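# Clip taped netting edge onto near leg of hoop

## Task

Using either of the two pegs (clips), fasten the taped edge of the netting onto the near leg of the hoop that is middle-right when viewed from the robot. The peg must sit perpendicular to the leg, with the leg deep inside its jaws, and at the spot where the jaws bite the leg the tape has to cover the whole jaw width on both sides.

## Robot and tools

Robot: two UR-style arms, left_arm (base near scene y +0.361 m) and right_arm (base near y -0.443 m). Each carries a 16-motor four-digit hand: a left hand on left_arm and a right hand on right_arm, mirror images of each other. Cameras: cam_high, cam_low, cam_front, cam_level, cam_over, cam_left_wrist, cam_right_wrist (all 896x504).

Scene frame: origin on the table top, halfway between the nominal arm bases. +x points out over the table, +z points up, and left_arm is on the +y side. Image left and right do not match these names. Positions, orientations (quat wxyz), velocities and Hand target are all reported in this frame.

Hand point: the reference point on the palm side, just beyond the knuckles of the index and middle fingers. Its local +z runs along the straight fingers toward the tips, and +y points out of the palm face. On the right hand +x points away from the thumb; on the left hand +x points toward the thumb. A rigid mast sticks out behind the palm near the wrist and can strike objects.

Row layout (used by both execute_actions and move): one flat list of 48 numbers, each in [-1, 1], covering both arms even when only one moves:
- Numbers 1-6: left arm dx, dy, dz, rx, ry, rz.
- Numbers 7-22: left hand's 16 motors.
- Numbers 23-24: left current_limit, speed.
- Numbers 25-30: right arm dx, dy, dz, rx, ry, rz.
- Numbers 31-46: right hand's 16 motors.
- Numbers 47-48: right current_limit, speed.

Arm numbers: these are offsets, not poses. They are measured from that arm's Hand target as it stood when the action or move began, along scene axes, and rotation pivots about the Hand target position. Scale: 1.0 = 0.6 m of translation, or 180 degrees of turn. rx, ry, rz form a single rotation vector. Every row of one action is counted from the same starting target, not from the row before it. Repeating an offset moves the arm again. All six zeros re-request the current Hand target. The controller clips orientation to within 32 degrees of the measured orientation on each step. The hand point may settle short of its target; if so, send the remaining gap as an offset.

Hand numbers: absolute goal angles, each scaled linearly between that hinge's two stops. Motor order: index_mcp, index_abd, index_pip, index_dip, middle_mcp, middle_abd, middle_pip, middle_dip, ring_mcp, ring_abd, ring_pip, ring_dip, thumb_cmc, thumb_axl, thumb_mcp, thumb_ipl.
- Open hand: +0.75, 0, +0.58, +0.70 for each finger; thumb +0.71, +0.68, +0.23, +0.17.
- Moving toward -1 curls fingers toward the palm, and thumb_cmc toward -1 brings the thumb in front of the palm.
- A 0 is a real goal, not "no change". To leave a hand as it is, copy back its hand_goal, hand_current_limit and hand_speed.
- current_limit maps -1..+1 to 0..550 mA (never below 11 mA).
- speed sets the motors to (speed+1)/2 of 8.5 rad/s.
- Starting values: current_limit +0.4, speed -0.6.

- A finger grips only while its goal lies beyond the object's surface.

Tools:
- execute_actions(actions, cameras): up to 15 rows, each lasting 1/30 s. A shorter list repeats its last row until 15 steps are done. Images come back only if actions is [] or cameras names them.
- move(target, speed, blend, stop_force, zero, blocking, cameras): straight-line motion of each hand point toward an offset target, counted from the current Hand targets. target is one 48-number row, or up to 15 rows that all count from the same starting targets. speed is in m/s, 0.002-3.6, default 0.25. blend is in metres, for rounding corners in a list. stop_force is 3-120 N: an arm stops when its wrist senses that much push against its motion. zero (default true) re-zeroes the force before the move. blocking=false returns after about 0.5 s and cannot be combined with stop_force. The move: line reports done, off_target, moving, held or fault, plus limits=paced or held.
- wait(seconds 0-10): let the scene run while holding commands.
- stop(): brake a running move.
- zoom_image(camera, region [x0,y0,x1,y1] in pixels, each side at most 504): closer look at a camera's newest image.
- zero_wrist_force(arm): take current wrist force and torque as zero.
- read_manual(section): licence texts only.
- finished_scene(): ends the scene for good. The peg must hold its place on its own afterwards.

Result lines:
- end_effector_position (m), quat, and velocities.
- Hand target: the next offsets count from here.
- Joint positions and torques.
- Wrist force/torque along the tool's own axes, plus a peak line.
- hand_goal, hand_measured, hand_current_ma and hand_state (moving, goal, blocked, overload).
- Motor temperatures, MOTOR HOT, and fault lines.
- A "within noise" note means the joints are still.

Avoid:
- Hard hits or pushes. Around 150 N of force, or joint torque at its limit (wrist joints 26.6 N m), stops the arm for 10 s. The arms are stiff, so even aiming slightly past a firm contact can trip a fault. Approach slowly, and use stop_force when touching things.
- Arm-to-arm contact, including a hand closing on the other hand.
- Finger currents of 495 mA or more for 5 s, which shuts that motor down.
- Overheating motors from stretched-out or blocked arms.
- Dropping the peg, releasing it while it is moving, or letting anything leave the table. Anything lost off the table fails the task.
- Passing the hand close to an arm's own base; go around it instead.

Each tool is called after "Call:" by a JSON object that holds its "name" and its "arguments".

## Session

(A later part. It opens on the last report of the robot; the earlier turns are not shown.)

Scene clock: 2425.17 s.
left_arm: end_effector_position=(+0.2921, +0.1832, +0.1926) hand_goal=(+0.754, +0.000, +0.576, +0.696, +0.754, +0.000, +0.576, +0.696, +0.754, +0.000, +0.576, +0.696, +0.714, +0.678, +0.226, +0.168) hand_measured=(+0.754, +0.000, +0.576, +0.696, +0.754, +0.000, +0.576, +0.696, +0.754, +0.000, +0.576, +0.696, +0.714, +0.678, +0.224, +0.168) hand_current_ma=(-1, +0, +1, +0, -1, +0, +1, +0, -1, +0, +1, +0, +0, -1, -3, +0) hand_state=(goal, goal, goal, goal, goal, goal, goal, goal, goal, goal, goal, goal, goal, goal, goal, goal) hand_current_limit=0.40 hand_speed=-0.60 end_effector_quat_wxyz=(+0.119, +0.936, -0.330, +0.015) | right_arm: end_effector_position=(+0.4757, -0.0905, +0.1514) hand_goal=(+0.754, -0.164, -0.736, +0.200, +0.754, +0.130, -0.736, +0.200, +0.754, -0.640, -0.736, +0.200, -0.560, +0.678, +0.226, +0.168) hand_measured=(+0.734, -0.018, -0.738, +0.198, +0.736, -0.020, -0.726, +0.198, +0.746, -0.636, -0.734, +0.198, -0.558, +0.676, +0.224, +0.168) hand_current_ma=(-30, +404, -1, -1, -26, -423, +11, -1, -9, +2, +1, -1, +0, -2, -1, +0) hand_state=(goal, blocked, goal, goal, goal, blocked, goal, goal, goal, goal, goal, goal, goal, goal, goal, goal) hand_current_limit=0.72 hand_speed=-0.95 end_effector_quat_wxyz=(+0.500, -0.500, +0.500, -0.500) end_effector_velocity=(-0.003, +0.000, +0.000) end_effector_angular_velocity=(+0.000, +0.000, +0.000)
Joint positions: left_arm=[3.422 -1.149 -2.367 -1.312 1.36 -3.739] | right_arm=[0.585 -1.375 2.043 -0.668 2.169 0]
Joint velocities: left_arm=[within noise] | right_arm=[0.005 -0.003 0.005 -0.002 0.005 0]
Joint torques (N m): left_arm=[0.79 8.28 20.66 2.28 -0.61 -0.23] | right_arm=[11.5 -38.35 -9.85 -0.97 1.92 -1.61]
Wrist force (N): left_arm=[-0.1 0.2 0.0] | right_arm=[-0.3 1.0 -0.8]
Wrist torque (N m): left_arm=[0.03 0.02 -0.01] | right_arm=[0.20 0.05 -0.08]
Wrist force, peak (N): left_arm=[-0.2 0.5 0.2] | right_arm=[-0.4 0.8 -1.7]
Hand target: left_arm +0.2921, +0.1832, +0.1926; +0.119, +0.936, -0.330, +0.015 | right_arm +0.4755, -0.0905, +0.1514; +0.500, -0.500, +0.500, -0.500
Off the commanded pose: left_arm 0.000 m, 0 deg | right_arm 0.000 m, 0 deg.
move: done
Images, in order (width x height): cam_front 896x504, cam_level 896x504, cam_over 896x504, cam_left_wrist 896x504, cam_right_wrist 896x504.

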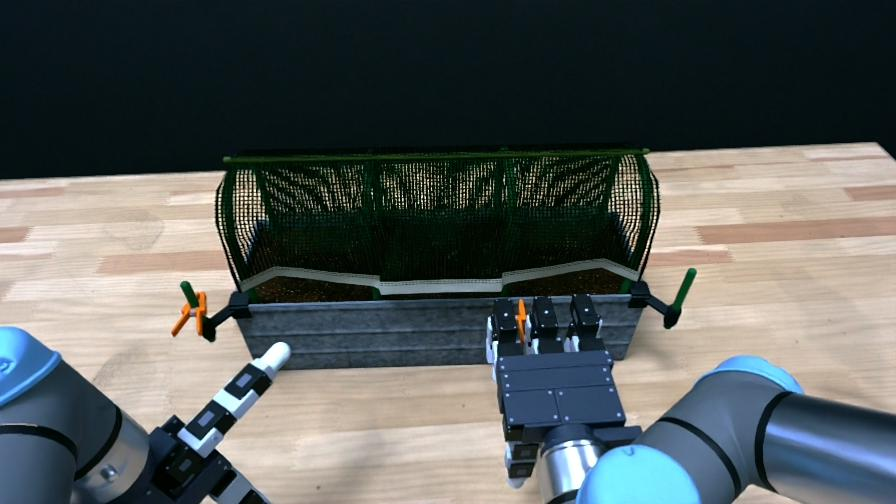

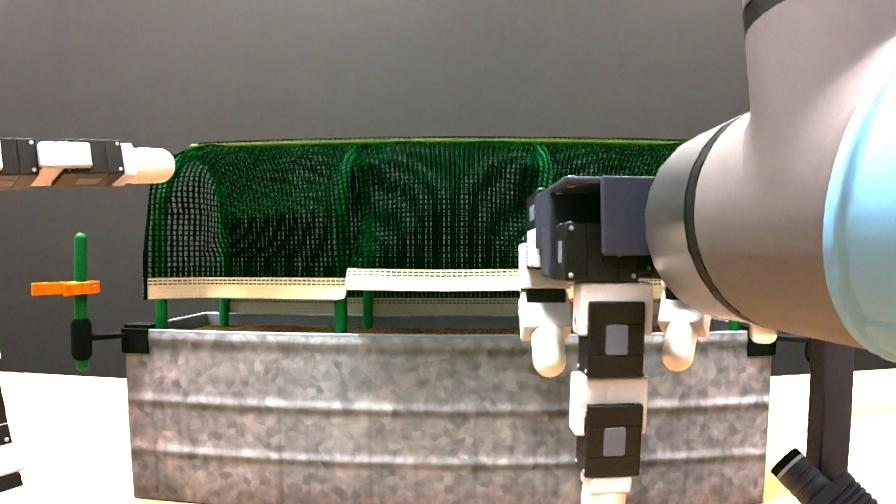

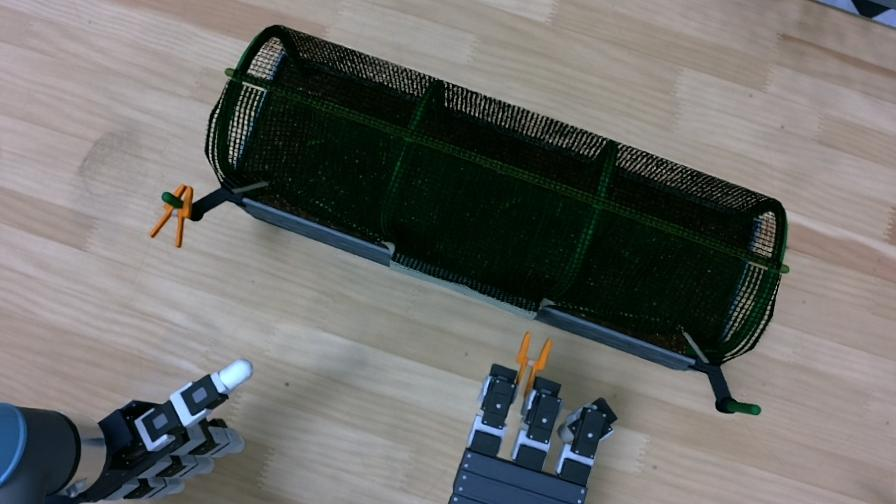

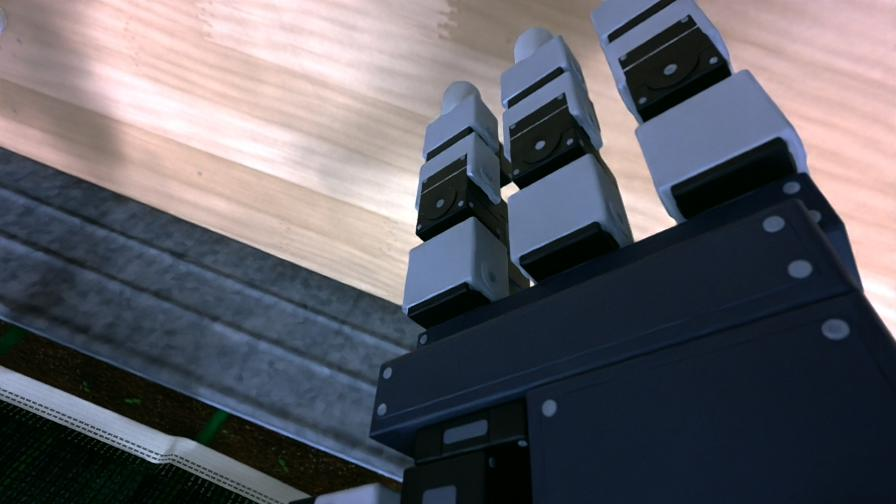

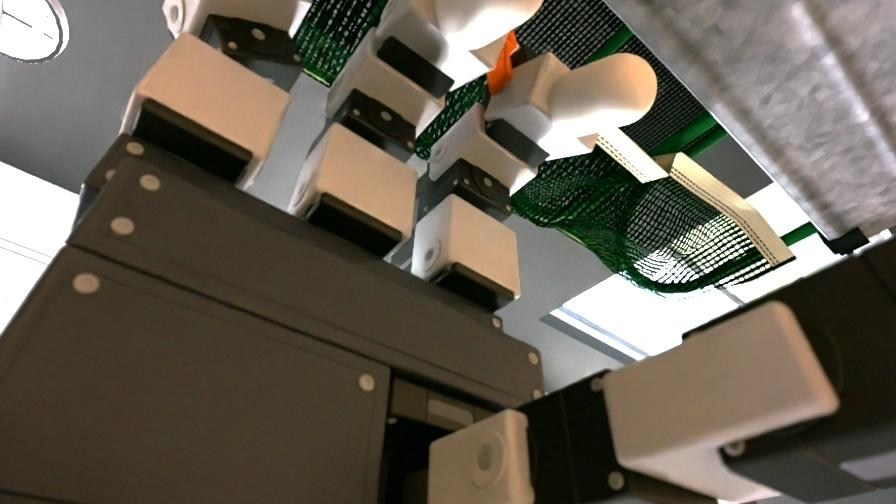

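Call:
{"name": "move", "arguments": {"target": [0,0,0,0,0,0,0.754,0,0.576,0.696,0.754,0,0.576,0.696,0.754,0,0.576,0.696,0.714,0.678,0.226,0.168,0.4,-0.6,0.035,0.0058,0,0,0,0,0.754,-0.165,-0.737,0.2,0.754,0.13,-0.737,0.2,0.754,-0.64,-0.737,0.2,-0.56,0.678,0.226,0.168,0.72,-0.95], "speed": 0.04, "cameras": ["cam_over","cam_level","cam_front","cam_low"]}}

Call:
{"name": "zoom_image", "arguments": {"camera": "cam_over", "region": [500, 270, 600, 370]}}

Call:
{"name": "zoom_image", "arguments": {"camera": "cam_front", "region": [460, 240, 560, 340]}}

Call:
{"name": "zoom_image", "arguments": {"camera": "cam_level", "region": [500, 230, 640, 330]}}

Call:
{"name": "zoom_image", "arguments": {"camera": "cam_low", "region": [380, 170, 500, 250]}}

Scene clock: 2548.63 s.
left_arm: end_effector_position=(+0.2921, +0.1832, +0.1926) hand_goal=(+0.754, +0.000, +0.576, +0.696, +0.754, +0.000, +0.576, +0.696, +0.754, +0.000, +0.576, +0.696, +0.714, +0.678, +0.226, +0.168) hand_measured=(+0.754, +0.000, +0.576, +0.696, +0.754, +0.000, +0.576, +0.696, +0.754, +0.000, +0.576, +0.696, +0.714, +0.678, +0.224, +0.168) hand_current_ma=(-1, +0, +1, +0, -1, +0, +1, +0, -1, +0, +1, +0, +0, -1, -3, +0) hand_state=(goal, goal, goal, goal, goal, goal, goal, goal, goal, goal, goal, goal, goal, goal, goal, goal) hand_current_limit=0.40 hand_speed=-0.60 end_effector_quat_wxyz=(+0.119, +0.936, -0.330, +0.015) | right_arm: end_effector_position=(+0.4967, -0.0870, +0.1514) hand_goal=(+0.754, -0.164, -0.736, +0.200, +0.754, +0.130, -0.736, +0.200, +0.754, -0.640, -0.736, +0.200, -0.560, +0.678, +0.226, +0.168) hand_measured=(+0.734, -0.018, -0.738, +0.198, +0.736, -0.020, -0.726, +0.198, +0.746, -0.636, -0.734, +0.198, -0.558, +0.676, +0.224, +0.168) hand_current_ma=(-30, +404, -1, -1, -26, -423, +11, -1, -9, +2, +1, -1, +0, -2, -1, +0) hand_state=(goal, blocked, goal, goal, goal, blocked, goal, goal, goal, goal, goal, goal, goal, goal, goal, goal) hand_current_limit=0.72 hand_speed=-0.95 end_effector_quat_wxyz=(+0.500, -0.500, +0.500, -0.500) end_effector_velocity=(-0.003, -0.001, -0.001) end_effector_angular_velocity=(-0.001, +0.001, -0.002)
Joint positions: left_arm=[3.422 -1.149 -2.367 -1.312 1.36 -3.739] | right_arm=[0.563 -1.341 1.999 -0.658 2.147 0]
Joint velocities: left_arm=[within noise] | right_arm=[0.003 -0.004 0.006 -0.001 0.004 0]
Joint torques (N m): left_arm=[1.24 8.44 21.3 2.38 -0.48 -0.19] | right_arm=[9.76 -39.8 -11.71 -1.67 1.63 0.19]
Wrist force (N): left_arm=[0.0 0.2 0.0] | right_arm=[0.0 1.0 -1.0]
Wrist torque (N m): left_arm=[0.02 0.00 0.00] | right_arm=[0.21 0.02 -0.06]
Wrist force, peak (N): left_arm=[-0.2 0.3 0.3] | right_arm=[0.0 1.2 -1.6]
Hand target: left_arm +0.2921, +0.1832, +0.1926; +0.119, +0.936, -0.330, +0.015 | right_arm +0.4965, -0.0870, +0.1514; +0.500, -0.500, +0.500, -0.500
Off the commanded pose: left_arm 0.000 m, 0 deg | right_arm 0.000 m, 0 deg.
move: done
Images, in order (width x height): cam_low 896x504, cam_front 896x504, cam_level 896x504, cam_over 896x504.

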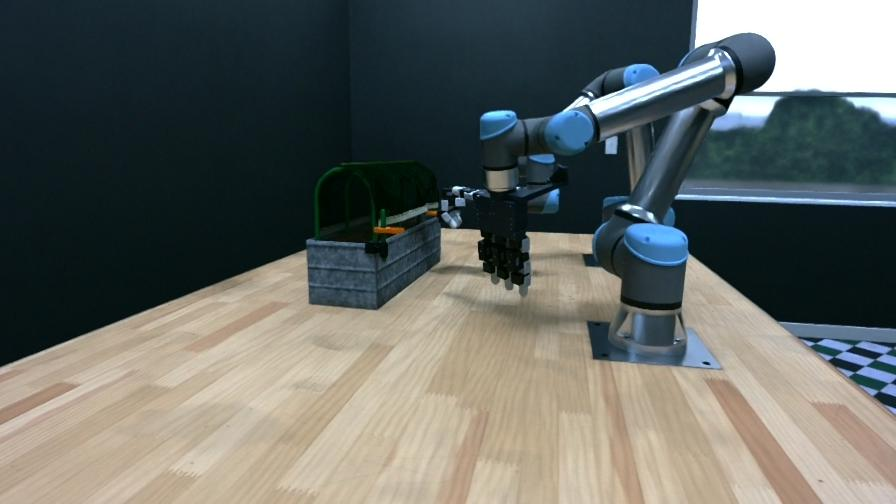

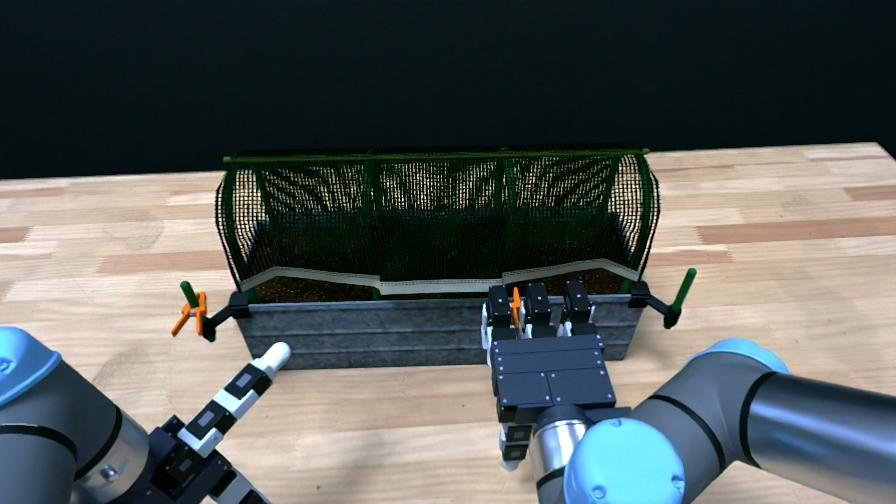

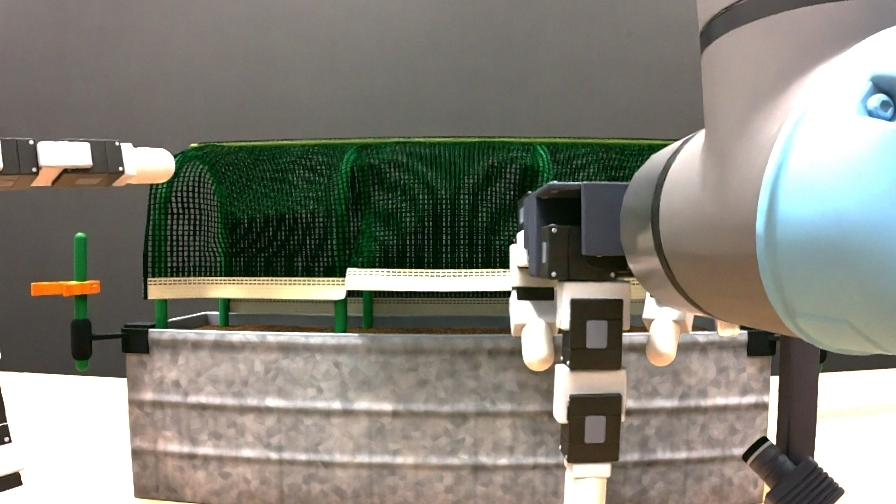

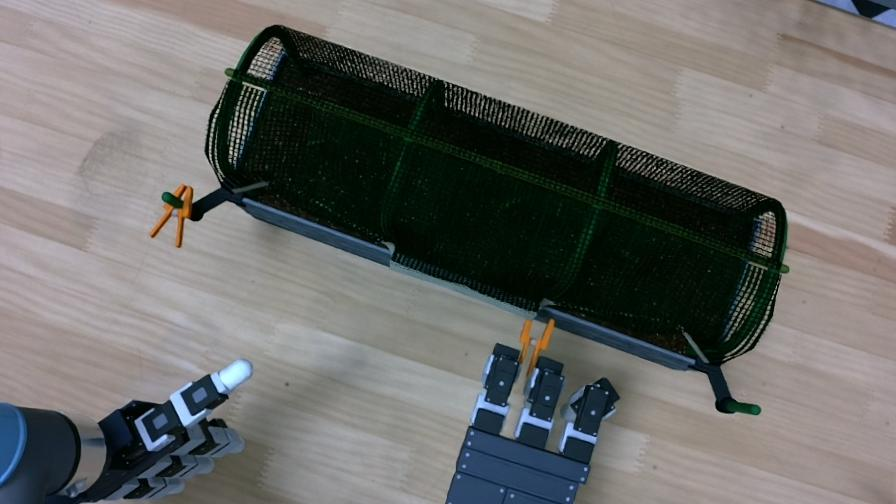

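Scaled by 5.040.

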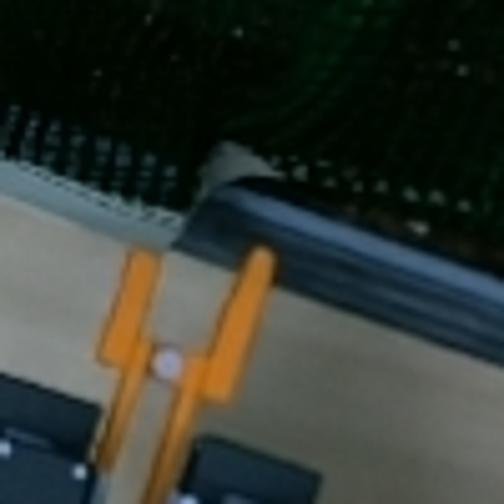

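Scaled by 5.040.

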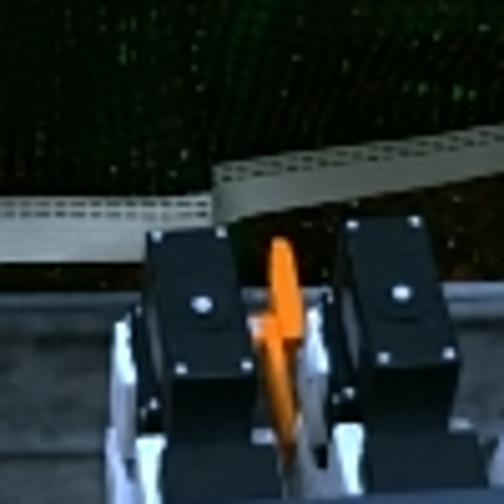

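Scaled by 3.600.

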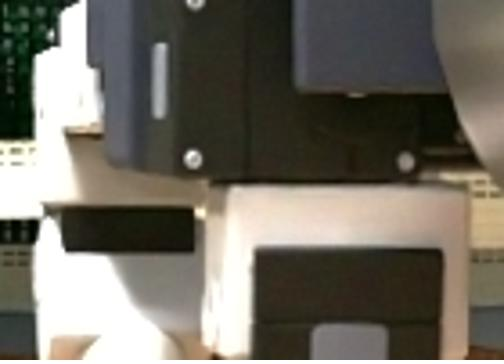

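Scaled by 4.200.

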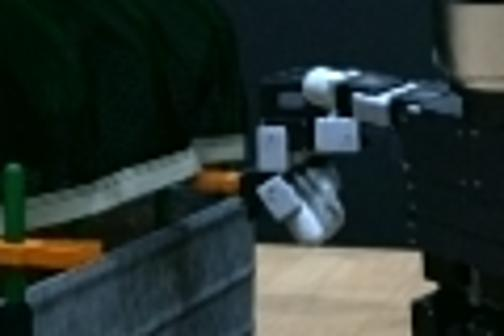

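Call:
{"name": "zoom_image", "arguments": {"camera": "cam_low", "region": [410, 190, 460, 230]}}

Call:
{"name": "zoom_image", "arguments": {"camera": "cam_low", "region": [340, 180, 460, 280]}}

Scaled by 10.080.

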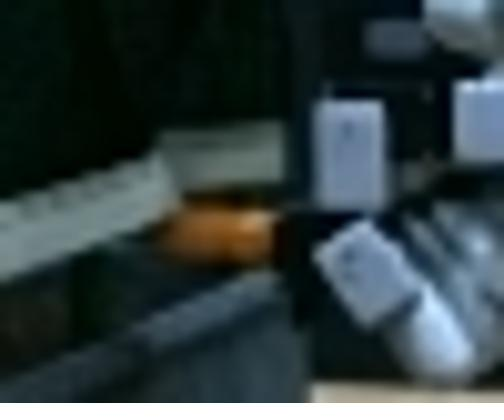

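Scaled by 4.200.

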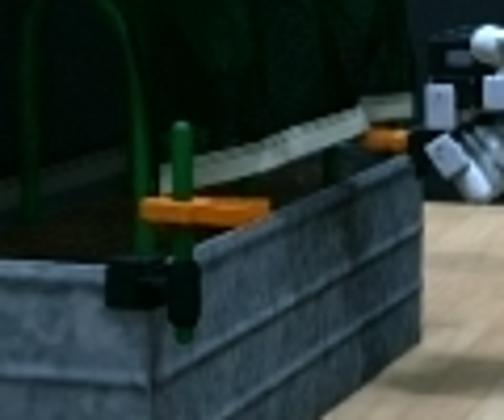

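Call:
{"name": "zoom_image", "arguments": {"camera": "cam_over", "region": [510, 295, 565, 350]}}

Call:
{"name": "zoom_image", "arguments": {"camera": "cam_low", "region": [415, 195, 445, 225]}}

Scaled by 9.164.

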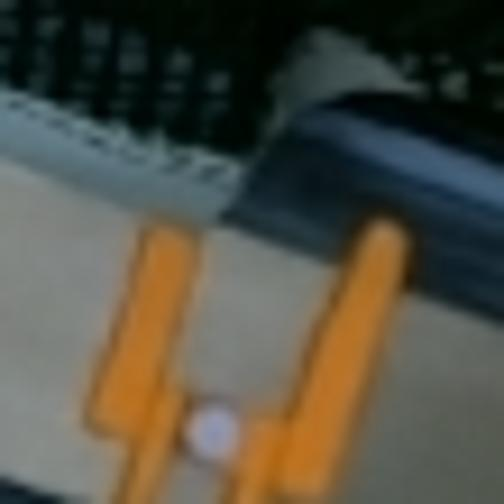

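Scaled by 16.800.

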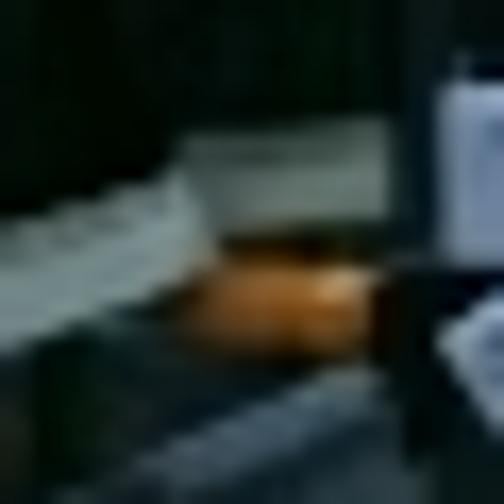

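Call:
{"name": "move", "arguments": {"target": [[0,0,0,0,0,0,0.754,0,0.576,0.696,0.754,0,0.576,0.696,0.754,0,0.576,0.696,0.714,0.678,0.226,0.168,0.4,-0.6,-0.02,0,0,0,0,0,0.754,-0.165,-0.737,0.2,0.754,0.13,-0.737,0.2,0.754,-0.64,-0.737,0.2,-0.56,0.678,0.226,0.168,0.72,-0.95],[0,0,0,0,0,0,0.754,0,0.576,0.696,0.754,0,0.576,0.696,0.754,0,0.576,0.696,0.714,0.678,0.226,0.168,0.4,-0.6,-0.02,0,0.0133,0,0,0,0.754,-0.165,-0.737,0.2,0.754,0.13,-0.737,0.2,0.754,-0.64,-0.737,0.2,-0.56,0.678,0.226,0.168,0.72,-0.95],[0,0,0,0,0,0,0.754,0,0.576,0.696,0.754,0,0.576,0.696,0.754,0,0.576,0.696,0.714,0.678,0.226,0.168,0.4,-0.6,-0.005,0,0.0133,0,0,0,0.754,-0.165,-0.737,0.2,0.754,0.13,-0.737,0.2,0.754,-0.64,-0.737,0.2,-0.56,0.678,0.226,0.168,0.72,-0.95]], "speed": 0.04, "cameras": ["cam_over","cam_front","cam_low"]}}

Call:
{"name": "zoom_image", "arguments": {"camera": "cam_over", "region": [510, 295, 565, 350]}}

Call:
{"name": "zoom_image", "arguments": {"camera": "cam_low", "region": [415, 195, 445, 225]}}

Call:
{"name": "zoom_image", "arguments": {"camera": "cam_front", "region": [480, 255, 540, 315]}}

Scene clock: 2895.63 s.
left_arm: end_effector_position=(+0.2921, +0.1832, +0.1926) hand_goal=(+0.754, +0.000, +0.576, +0.696, +0.754, +0.000, +0.576, +0.696, +0.754, +0.000, +0.576, +0.696, +0.714, +0.678, +0.226, +0.168) hand_measured=(+0.754, +0.000, +0.576, +0.696, +0.754, +0.000, +0.576, +0.696, +0.754, +0.000, +0.576, +0.696, +0.714, +0.678, +0.224, +0.168) hand_current_ma=(-1, +0, +1, +0, -1, +0, +1, +0, -1, +0, +1, +0, +0, -1, -3, +0) hand_state=(goal, goal, goal, goal, goal, goal, goal, goal, goal, goal, goal, goal, goal, goal, goal, goal) hand_current_limit=0.40 hand_speed=-0.60 end_effector_quat_wxyz=(+0.119, +0.936, -0.330, +0.015) | right_arm: end_effector_position=(+0.4937, -0.0870, +0.1594) hand_goal=(+0.754, -0.164, -0.736, +0.200, +0.754, +0.130, -0.736, +0.200, +0.754, -0.640, -0.736, +0.200, -0.560, +0.678, +0.226, +0.168) hand_measured=(+0.734, -0.018, -0.738, +0.198, +0.736, -0.020, -0.726, +0.198, +0.746, -0.636, -0.734, +0.198, -0.558, +0.676, +0.224, +0.168) hand_current_ma=(-30, +404, -1, -1, -26, -423, +11, -1, -9, +2, +1, -1, +0, -2, -1, +0) hand_state=(goal, blocked, goal, goal, goal, blocked, goal, goal, goal, goal, goal, goal, goal, goal, goal, goal) hand_current_limit=0.72 hand_speed=-0.95 end_effector_quat_wxyz=(+0.500, -0.500, +0.500, -0.500)
Joint positions: left_arm=[3.422 -1.149 -2.367 -1.312 1.36 -3.739] | right_arm=[0.567 -1.357 1.995 -0.638 2.151 0]
Joint torques (N m): left_arm=[1.25 8.04 20.56 2.31 -0.61 -0.13] | right_arm=[9.67 -38.73 -11.25 -1.05 1.86 -0.31]
Wrist force (N): left_arm=[-0.1 0.1 0.1] | right_arm=[-0.2 0.9 -1.1]
Wrist torque (N m): left_arm=[0.00 0.01 -0.01] | right_arm=[0.21 0.05 -0.07]
Wrist force, peak (N): left_arm=[-0.2 0.3 0.4] | right_arm=[-0.4 1.9 -1.0]
Hand target: left_arm +0.2921, +0.1832, +0.1926; +0.119, +0.936, -0.330, +0.015 | right_arm +0.4935, -0.0870, +0.1594; +0.500, -0.500, +0.500, -0.500
Off the commanded pose: left_arm 0.000 m, 0 deg | right_arm 0.000 m, 0 deg.
move: done
Images, in order (width x height): cam_low 896x504, cam_front 896x504, cam_over 896x504.

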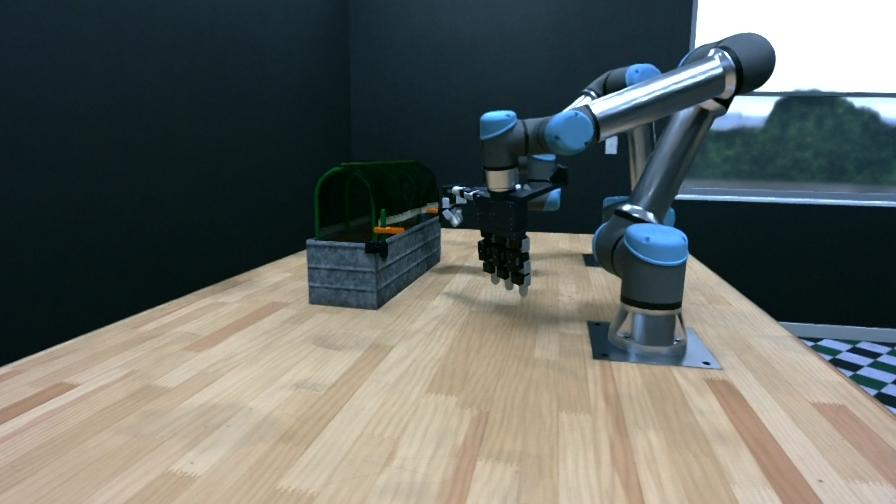

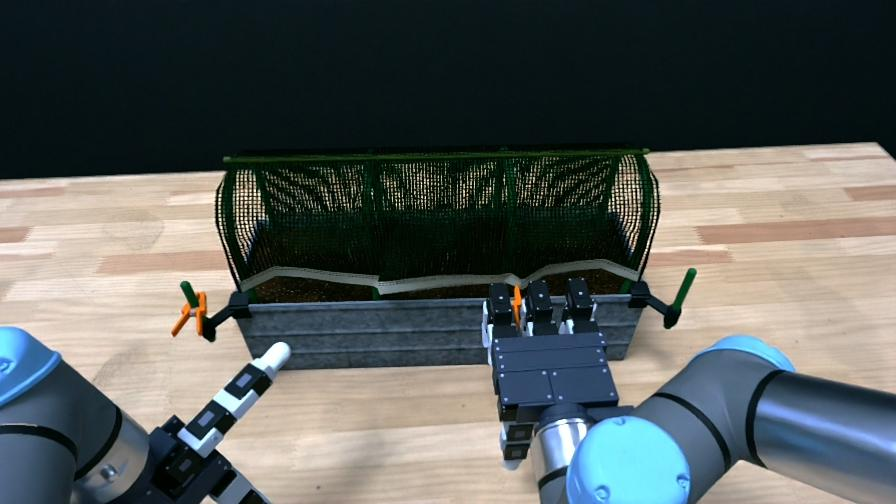

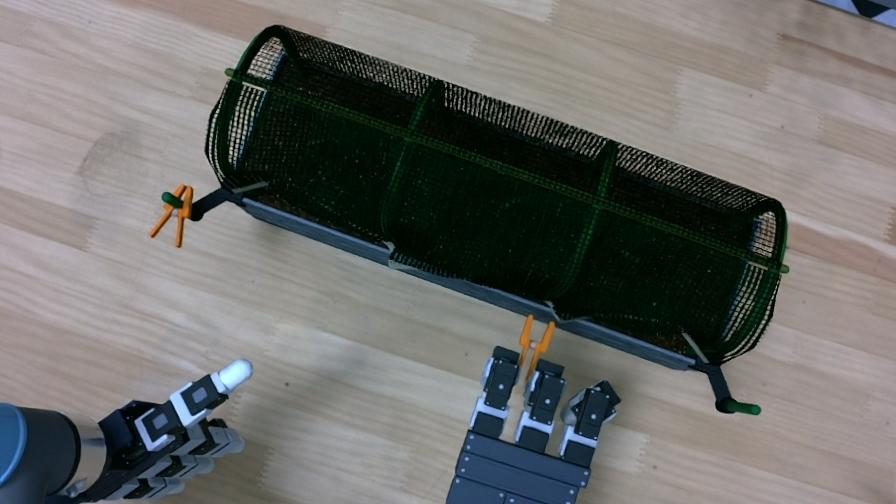

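Scaled by 9.164.

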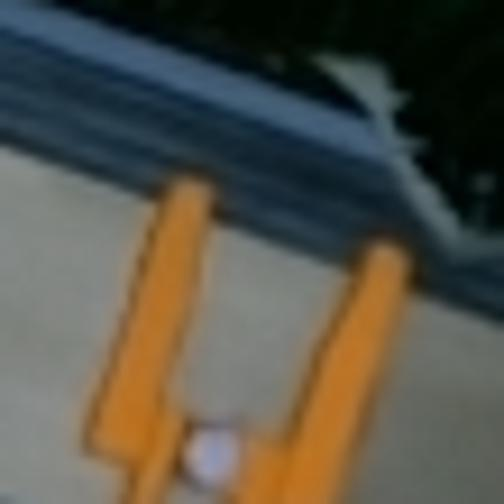

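Scaled by 16.800.

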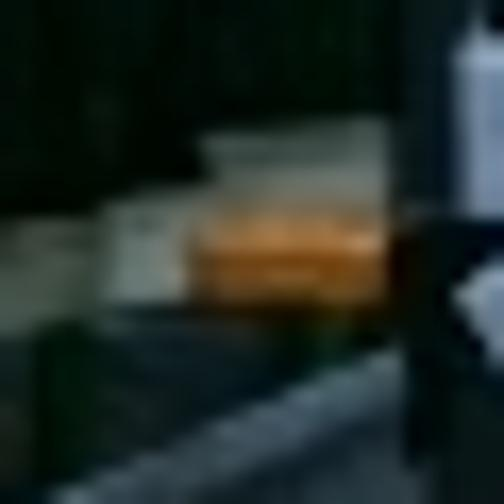

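Scaled by 8.400.

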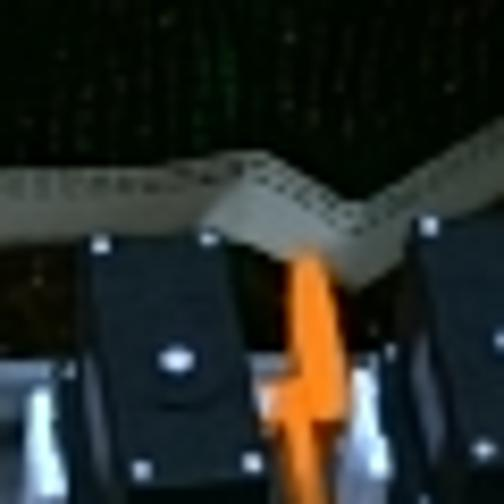

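Call:
{"name": "wait", "arguments": {"seconds": 0.5, "cameras": ["cam_over","cam_level","cam_front","cam_left_wrist"]}}

Call:
{"name": "zoom_image", "arguments": {"camera": "cam_over", "region": [510, 280, 590, 360]}}

Call:
{"name": "zoom_image", "arguments": {"camera": "cam_front", "region": [460, 230, 580, 330]}}

Call:
{"name": "zoom_image", "arguments": {"camera": "cam_level", "region": [480, 230, 680, 330]}}

Scene clock: 2911.53 s.
left_arm: end_effector_position=(+0.2921, +0.1832, +0.1926) hand_goal=(+0.754, +0.000, +0.576, +0.696, +0.754, +0.000, +0.576, +0.696, +0.754, +0.000, +0.576, +0.696, +0.714, +0.678, +0.226, +0.168) hand_measured=(+0.754, +0.000, +0.576, +0.696, +0.754, +0.000, +0.576, +0.696, +0.754, +0.000, +0.576, +0.696, +0.714, +0.678, +0.224, +0.168) hand_current_ma=(-1, +0, +1, +0, -1, +0, +1, +0, -1, +0, +1, +0, +0, -1, -3, +0) hand_state=(goal, goal, goal, goal, goal, goal, goal, goal, goal, goal, goal, goal, goal, goal, goal, goal) hand_current_limit=0.40 hand_speed=-0.60 end_effector_quat_wxyz=(+0.119, +0.936, -0.330, +0.015) | right_arm: end_effector_position=(+0.4935, -0.0870, +0.1594) hand_goal=(+0.754, -0.164, -0.736, +0.200, +0.754, +0.130, -0.736, +0.200, +0.754, -0.640, -0.736, +0.200, -0.560, +0.678, +0.226, +0.168) hand_measured=(+0.734, -0.018, -0.738, +0.198, +0.736, -0.020, -0.726, +0.198, +0.746, -0.636, -0.734, +0.198, -0.558, +0.676, +0.224, +0.168) hand_current_ma=(-30, +404, -1, -1, -26, -423, +11, -1, -9, +2, +1, -1, +0, -2, -1, +0) hand_state=(goal, blocked, goal, goal, goal, blocked, goal, goal, goal, goal, goal, goal, goal, goal, goal, goal) hand_current_limit=0.72 hand_speed=-0.95 end_effector_quat_wxyz=(+0.500, -0.500, +0.500, -0.500)
Joint positions: left_arm=[3.422 -1.149 -2.367 -1.312 1.36 -3.739] | right_arm=[0.567 -1.357 1.996 -0.638 2.151 0]
Joint torques (N m): left_arm=[1.2 8.27 20.8 2.32 -0.6 -0.16] | right_arm=[9.35 -39.29 -10.97 -3.15 1.63 1.44]
Wrist force (N): left_arm=[0.0 0.3 0.3] | right_arm=[-0.2 1.3 -0.8]
Wrist torque (N m): left_arm=[0.01 0.01 -0.01] | right_arm=[0.23 0.05 -0.07]
Wrist force, peak (N): left_arm=[-0.1 0.4 0.3] | right_arm=[-0.8 1.3 -1.2]
Hand target: left_arm +0.2921, +0.1832, +0.1926; +0.119, +0.936, -0.330, +0.015 | right_arm +0.4935, -0.0870, +0.1594; +0.500, -0.500, +0.500, -0.500
Off the commanded pose: left_arm 0.000 m, 0 deg | right_arm 0.000 m, 0 deg.
wait: 0.50 s; at rest from the start
Images, in order (width x height): cam_front 896x504, cam_level 896x504, cam_over 896x504, cam_left_wrist 896x504.

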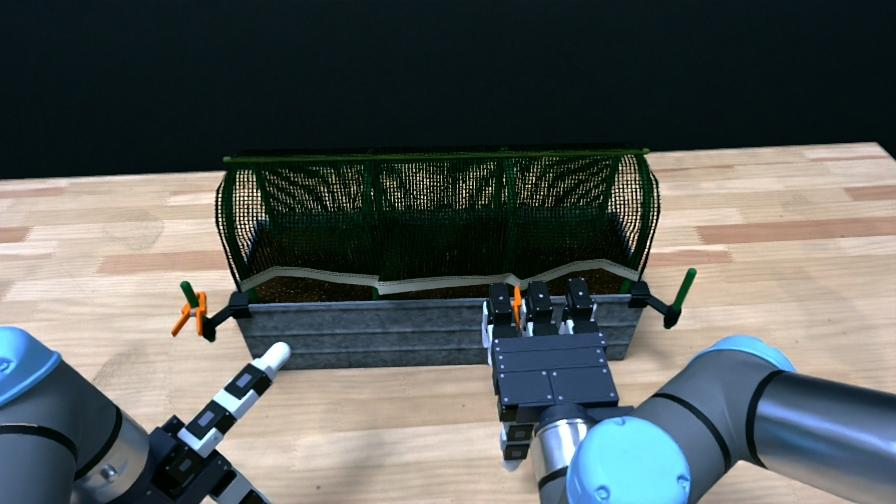

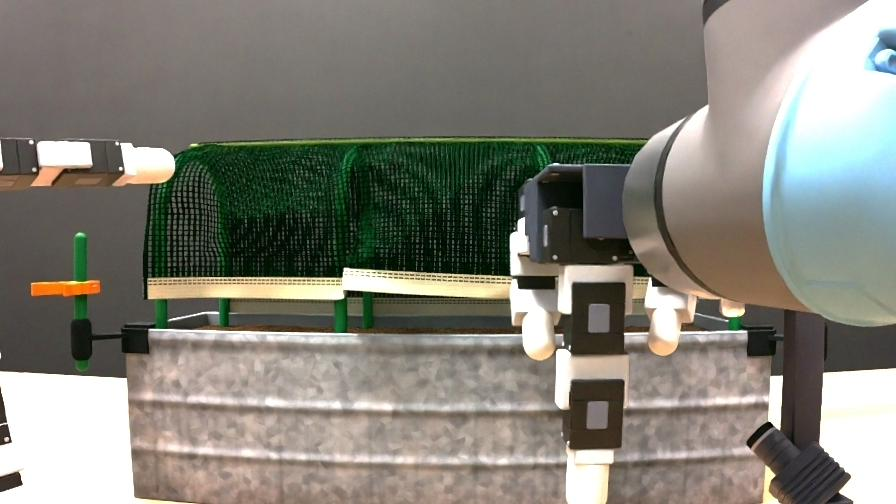

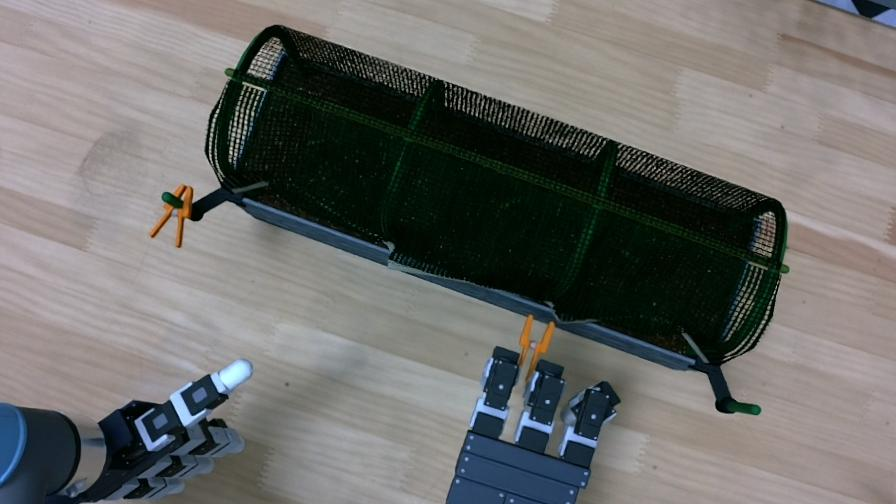

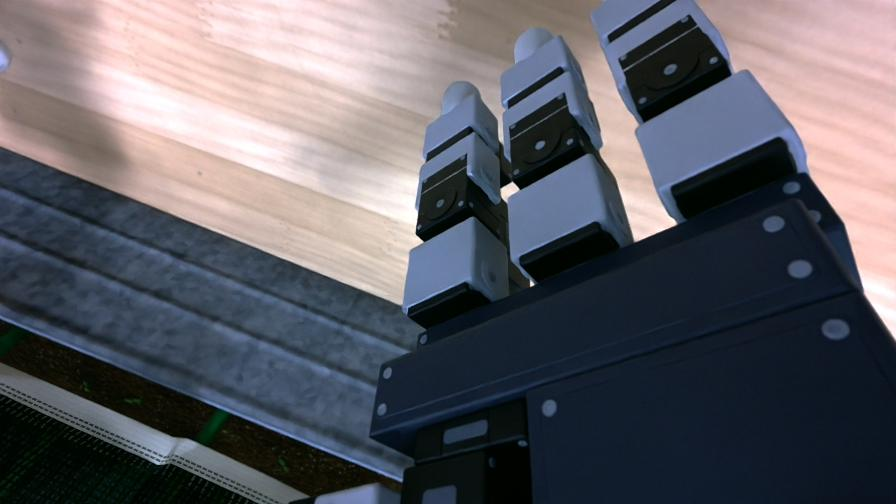

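Scaled by 6.300.

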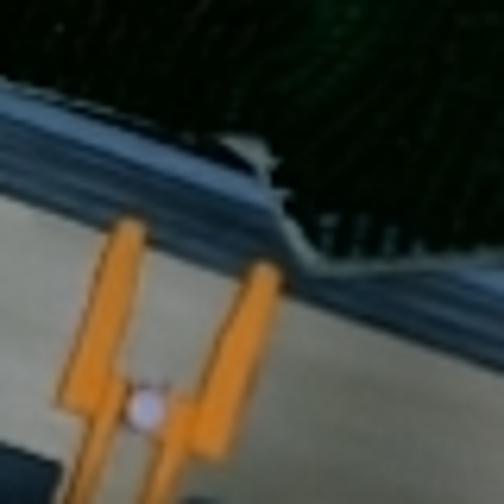

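Scaled by 4.200.

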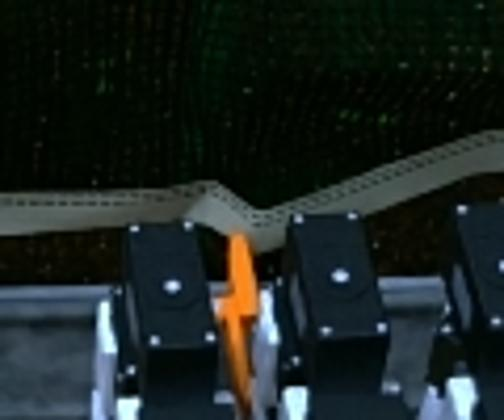

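Scaled by 2.520.

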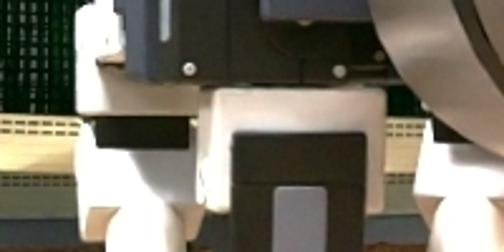

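Call:
{"name": "move", "arguments": {"target": [0,0,0,0,0,0,0.754,0,0.576,0.696,0.754,0,0.576,0.696,0.754,0,0.576,0.696,0.714,0.678,0.226,0.168,0.4,-0.6,0.03,-0.0012,0,0,0,0,0.754,-0.165,-0.737,0.2,0.754,0.13,-0.737,0.2,0.754,-0.64,-0.737,0.2,-0.56,0.678,0.226,0.168,0.72,-0.95], "speed": 0.012, "stop_force": 4, "cameras": ["cam_over","cam_front","cam_low"]}}

Call:
{"name": "zoom_image", "arguments": {"camera": "cam_over", "region": [510, 280, 590, 360]}}

Call:
{"name": "zoom_image", "arguments": {"camera": "cam_low", "region": [415, 195, 445, 225]}}

Call:
{"name": "zoom_image", "arguments": {"camera": "cam_front", "region": [460, 230, 580, 330]}}

Scene clock: 2975.03 s.
left_arm: end_effector_position=(+0.2921, +0.1832, +0.1926) hand_goal=(+0.754, +0.000, +0.576, +0.696, +0.754, +0.000, +0.576, +0.696, +0.754, +0.000, +0.576, +0.696, +0.714, +0.678, +0.226, +0.168) hand_measured=(+0.754, +0.000, +0.576, +0.696, +0.754, +0.000, +0.576, +0.696, +0.754, +0.000, +0.576, +0.696, +0.714, +0.678, +0.224, +0.168) hand_current_ma=(-1, +0, +1, +0, -1, +0, +1, +0, -1, +0, +1, +0, +0, -1, -3, +0) hand_state=(goal, goal, goal, goal, goal, goal, goal, goal, goal, goal, goal, goal, goal, goal, goal, goal) hand_current_limit=0.40 hand_speed=-0.60 end_effector_quat_wxyz=(+0.119, +0.936, -0.330, +0.015) | right_arm: end_effector_position=(+0.5115, -0.0877, +0.1594) hand_goal=(+0.754, -0.164, -0.736, +0.200, +0.754, +0.130, -0.736, +0.200, +0.754, -0.640, -0.736, +0.200, -0.560, +0.678, +0.226, +0.168) hand_measured=(+0.734, -0.018, -0.738, +0.198, +0.736, -0.020, -0.726, +0.198, +0.746, -0.636, -0.734, +0.198, -0.558, +0.676, +0.224, +0.168) hand_current_ma=(-30, +404, -1, -1, -26, -423, +11, -1, -9, +2, +1, -1, +0, -2, -1, +0) hand_state=(goal, blocked, goal, goal, goal, blocked, goal, goal, goal, goal, goal, goal, goal, goal, goal, goal) hand_current_limit=0.72 hand_speed=-0.95 end_effector_quat_wxyz=(+0.500, -0.500, +0.500, -0.500)
Joint positions: left_arm=[3.422 -1.149 -2.367 -1.312 1.36 -3.739] | right_arm=[0.542 -1.334 1.965 -0.631 2.126 0]
Joint torques (N m): left_arm=[0.87 8.7 20.79 2.43 -0.55 -0.2] | right_arm=[10.69 -41.26 -9.84 -2.97 1.96 -0.76]
Wrist force (N): left_arm=[-0.1 0.2 0.2] | right_arm=[-0.4 1.0 -0.6]
Wrist torque (N m): left_arm=[0.01 0.02 -0.01] | right_arm=[0.17 0.07 -0.09]
Wrist force, peak (N): left_arm=[-0.3 0.3 0.4] | right_arm=[-0.5 1.5 -1.2]
Hand target: left_arm +0.2921, +0.1832, +0.1926; +0.119, +0.936, -0.330, +0.015 | right_arm +0.5115, -0.0877, +0.1594; +0.500, -0.500, +0.500, -0.500
Off the commanded pose: left_arm 0.000 m, 0 deg | right_arm 0.000 m, 0 deg.
move: done
Images, in order (width x height): cam_low 896x504, cam_front 896x504, cam_over 896x504.

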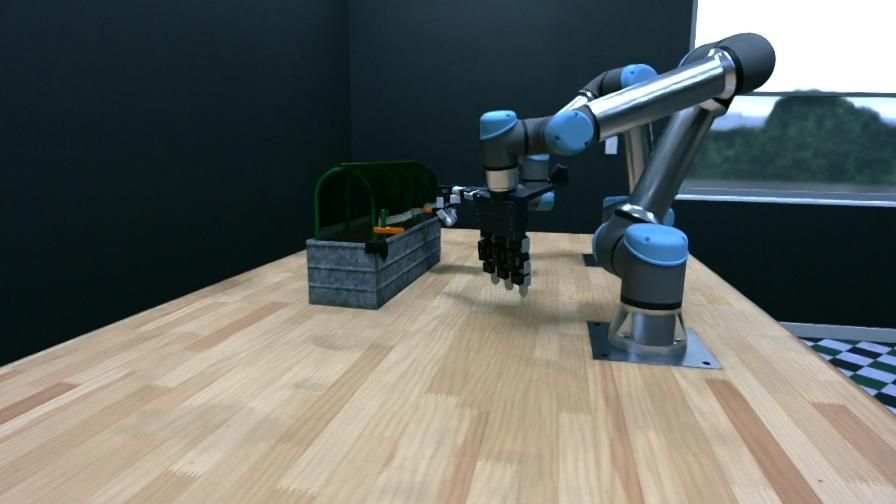

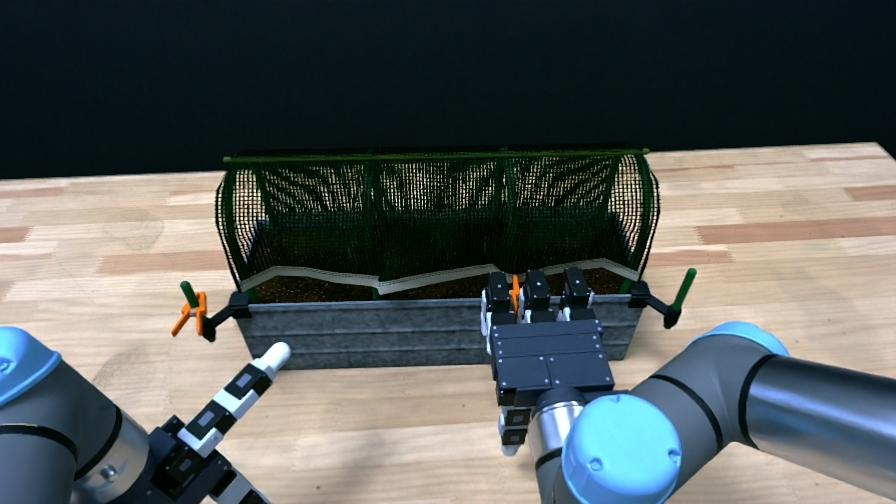

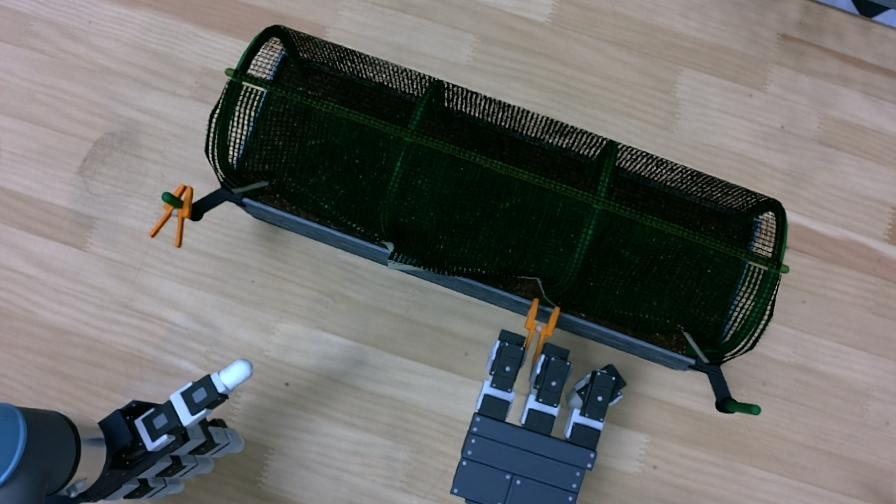

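Scaled by 6.300.

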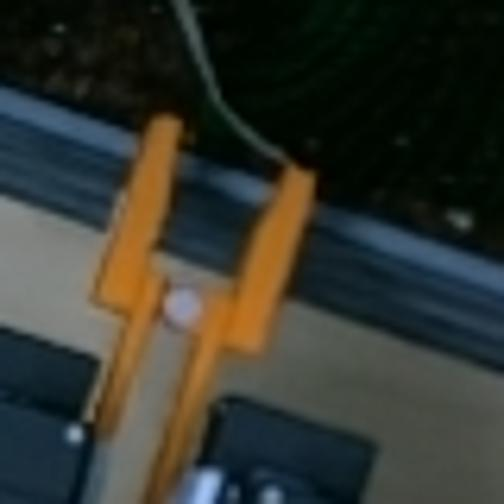

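Scaled by 16.800.

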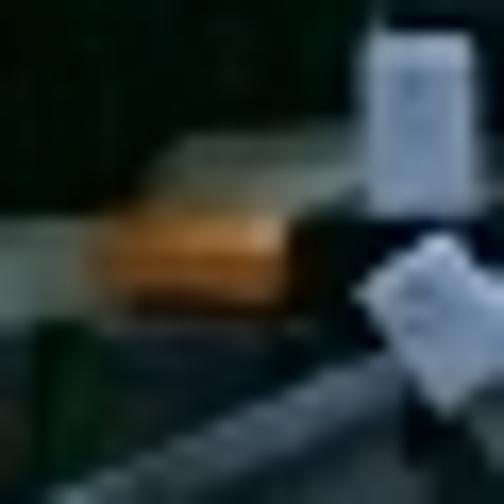

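Scaled by 4.200.

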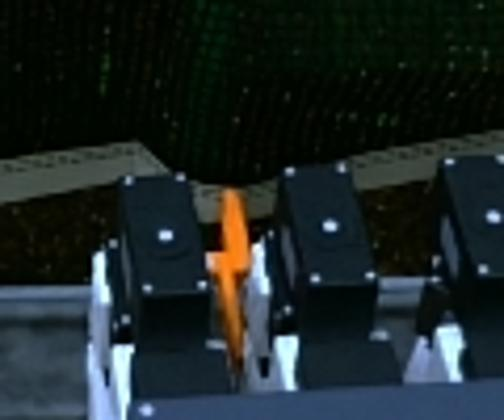

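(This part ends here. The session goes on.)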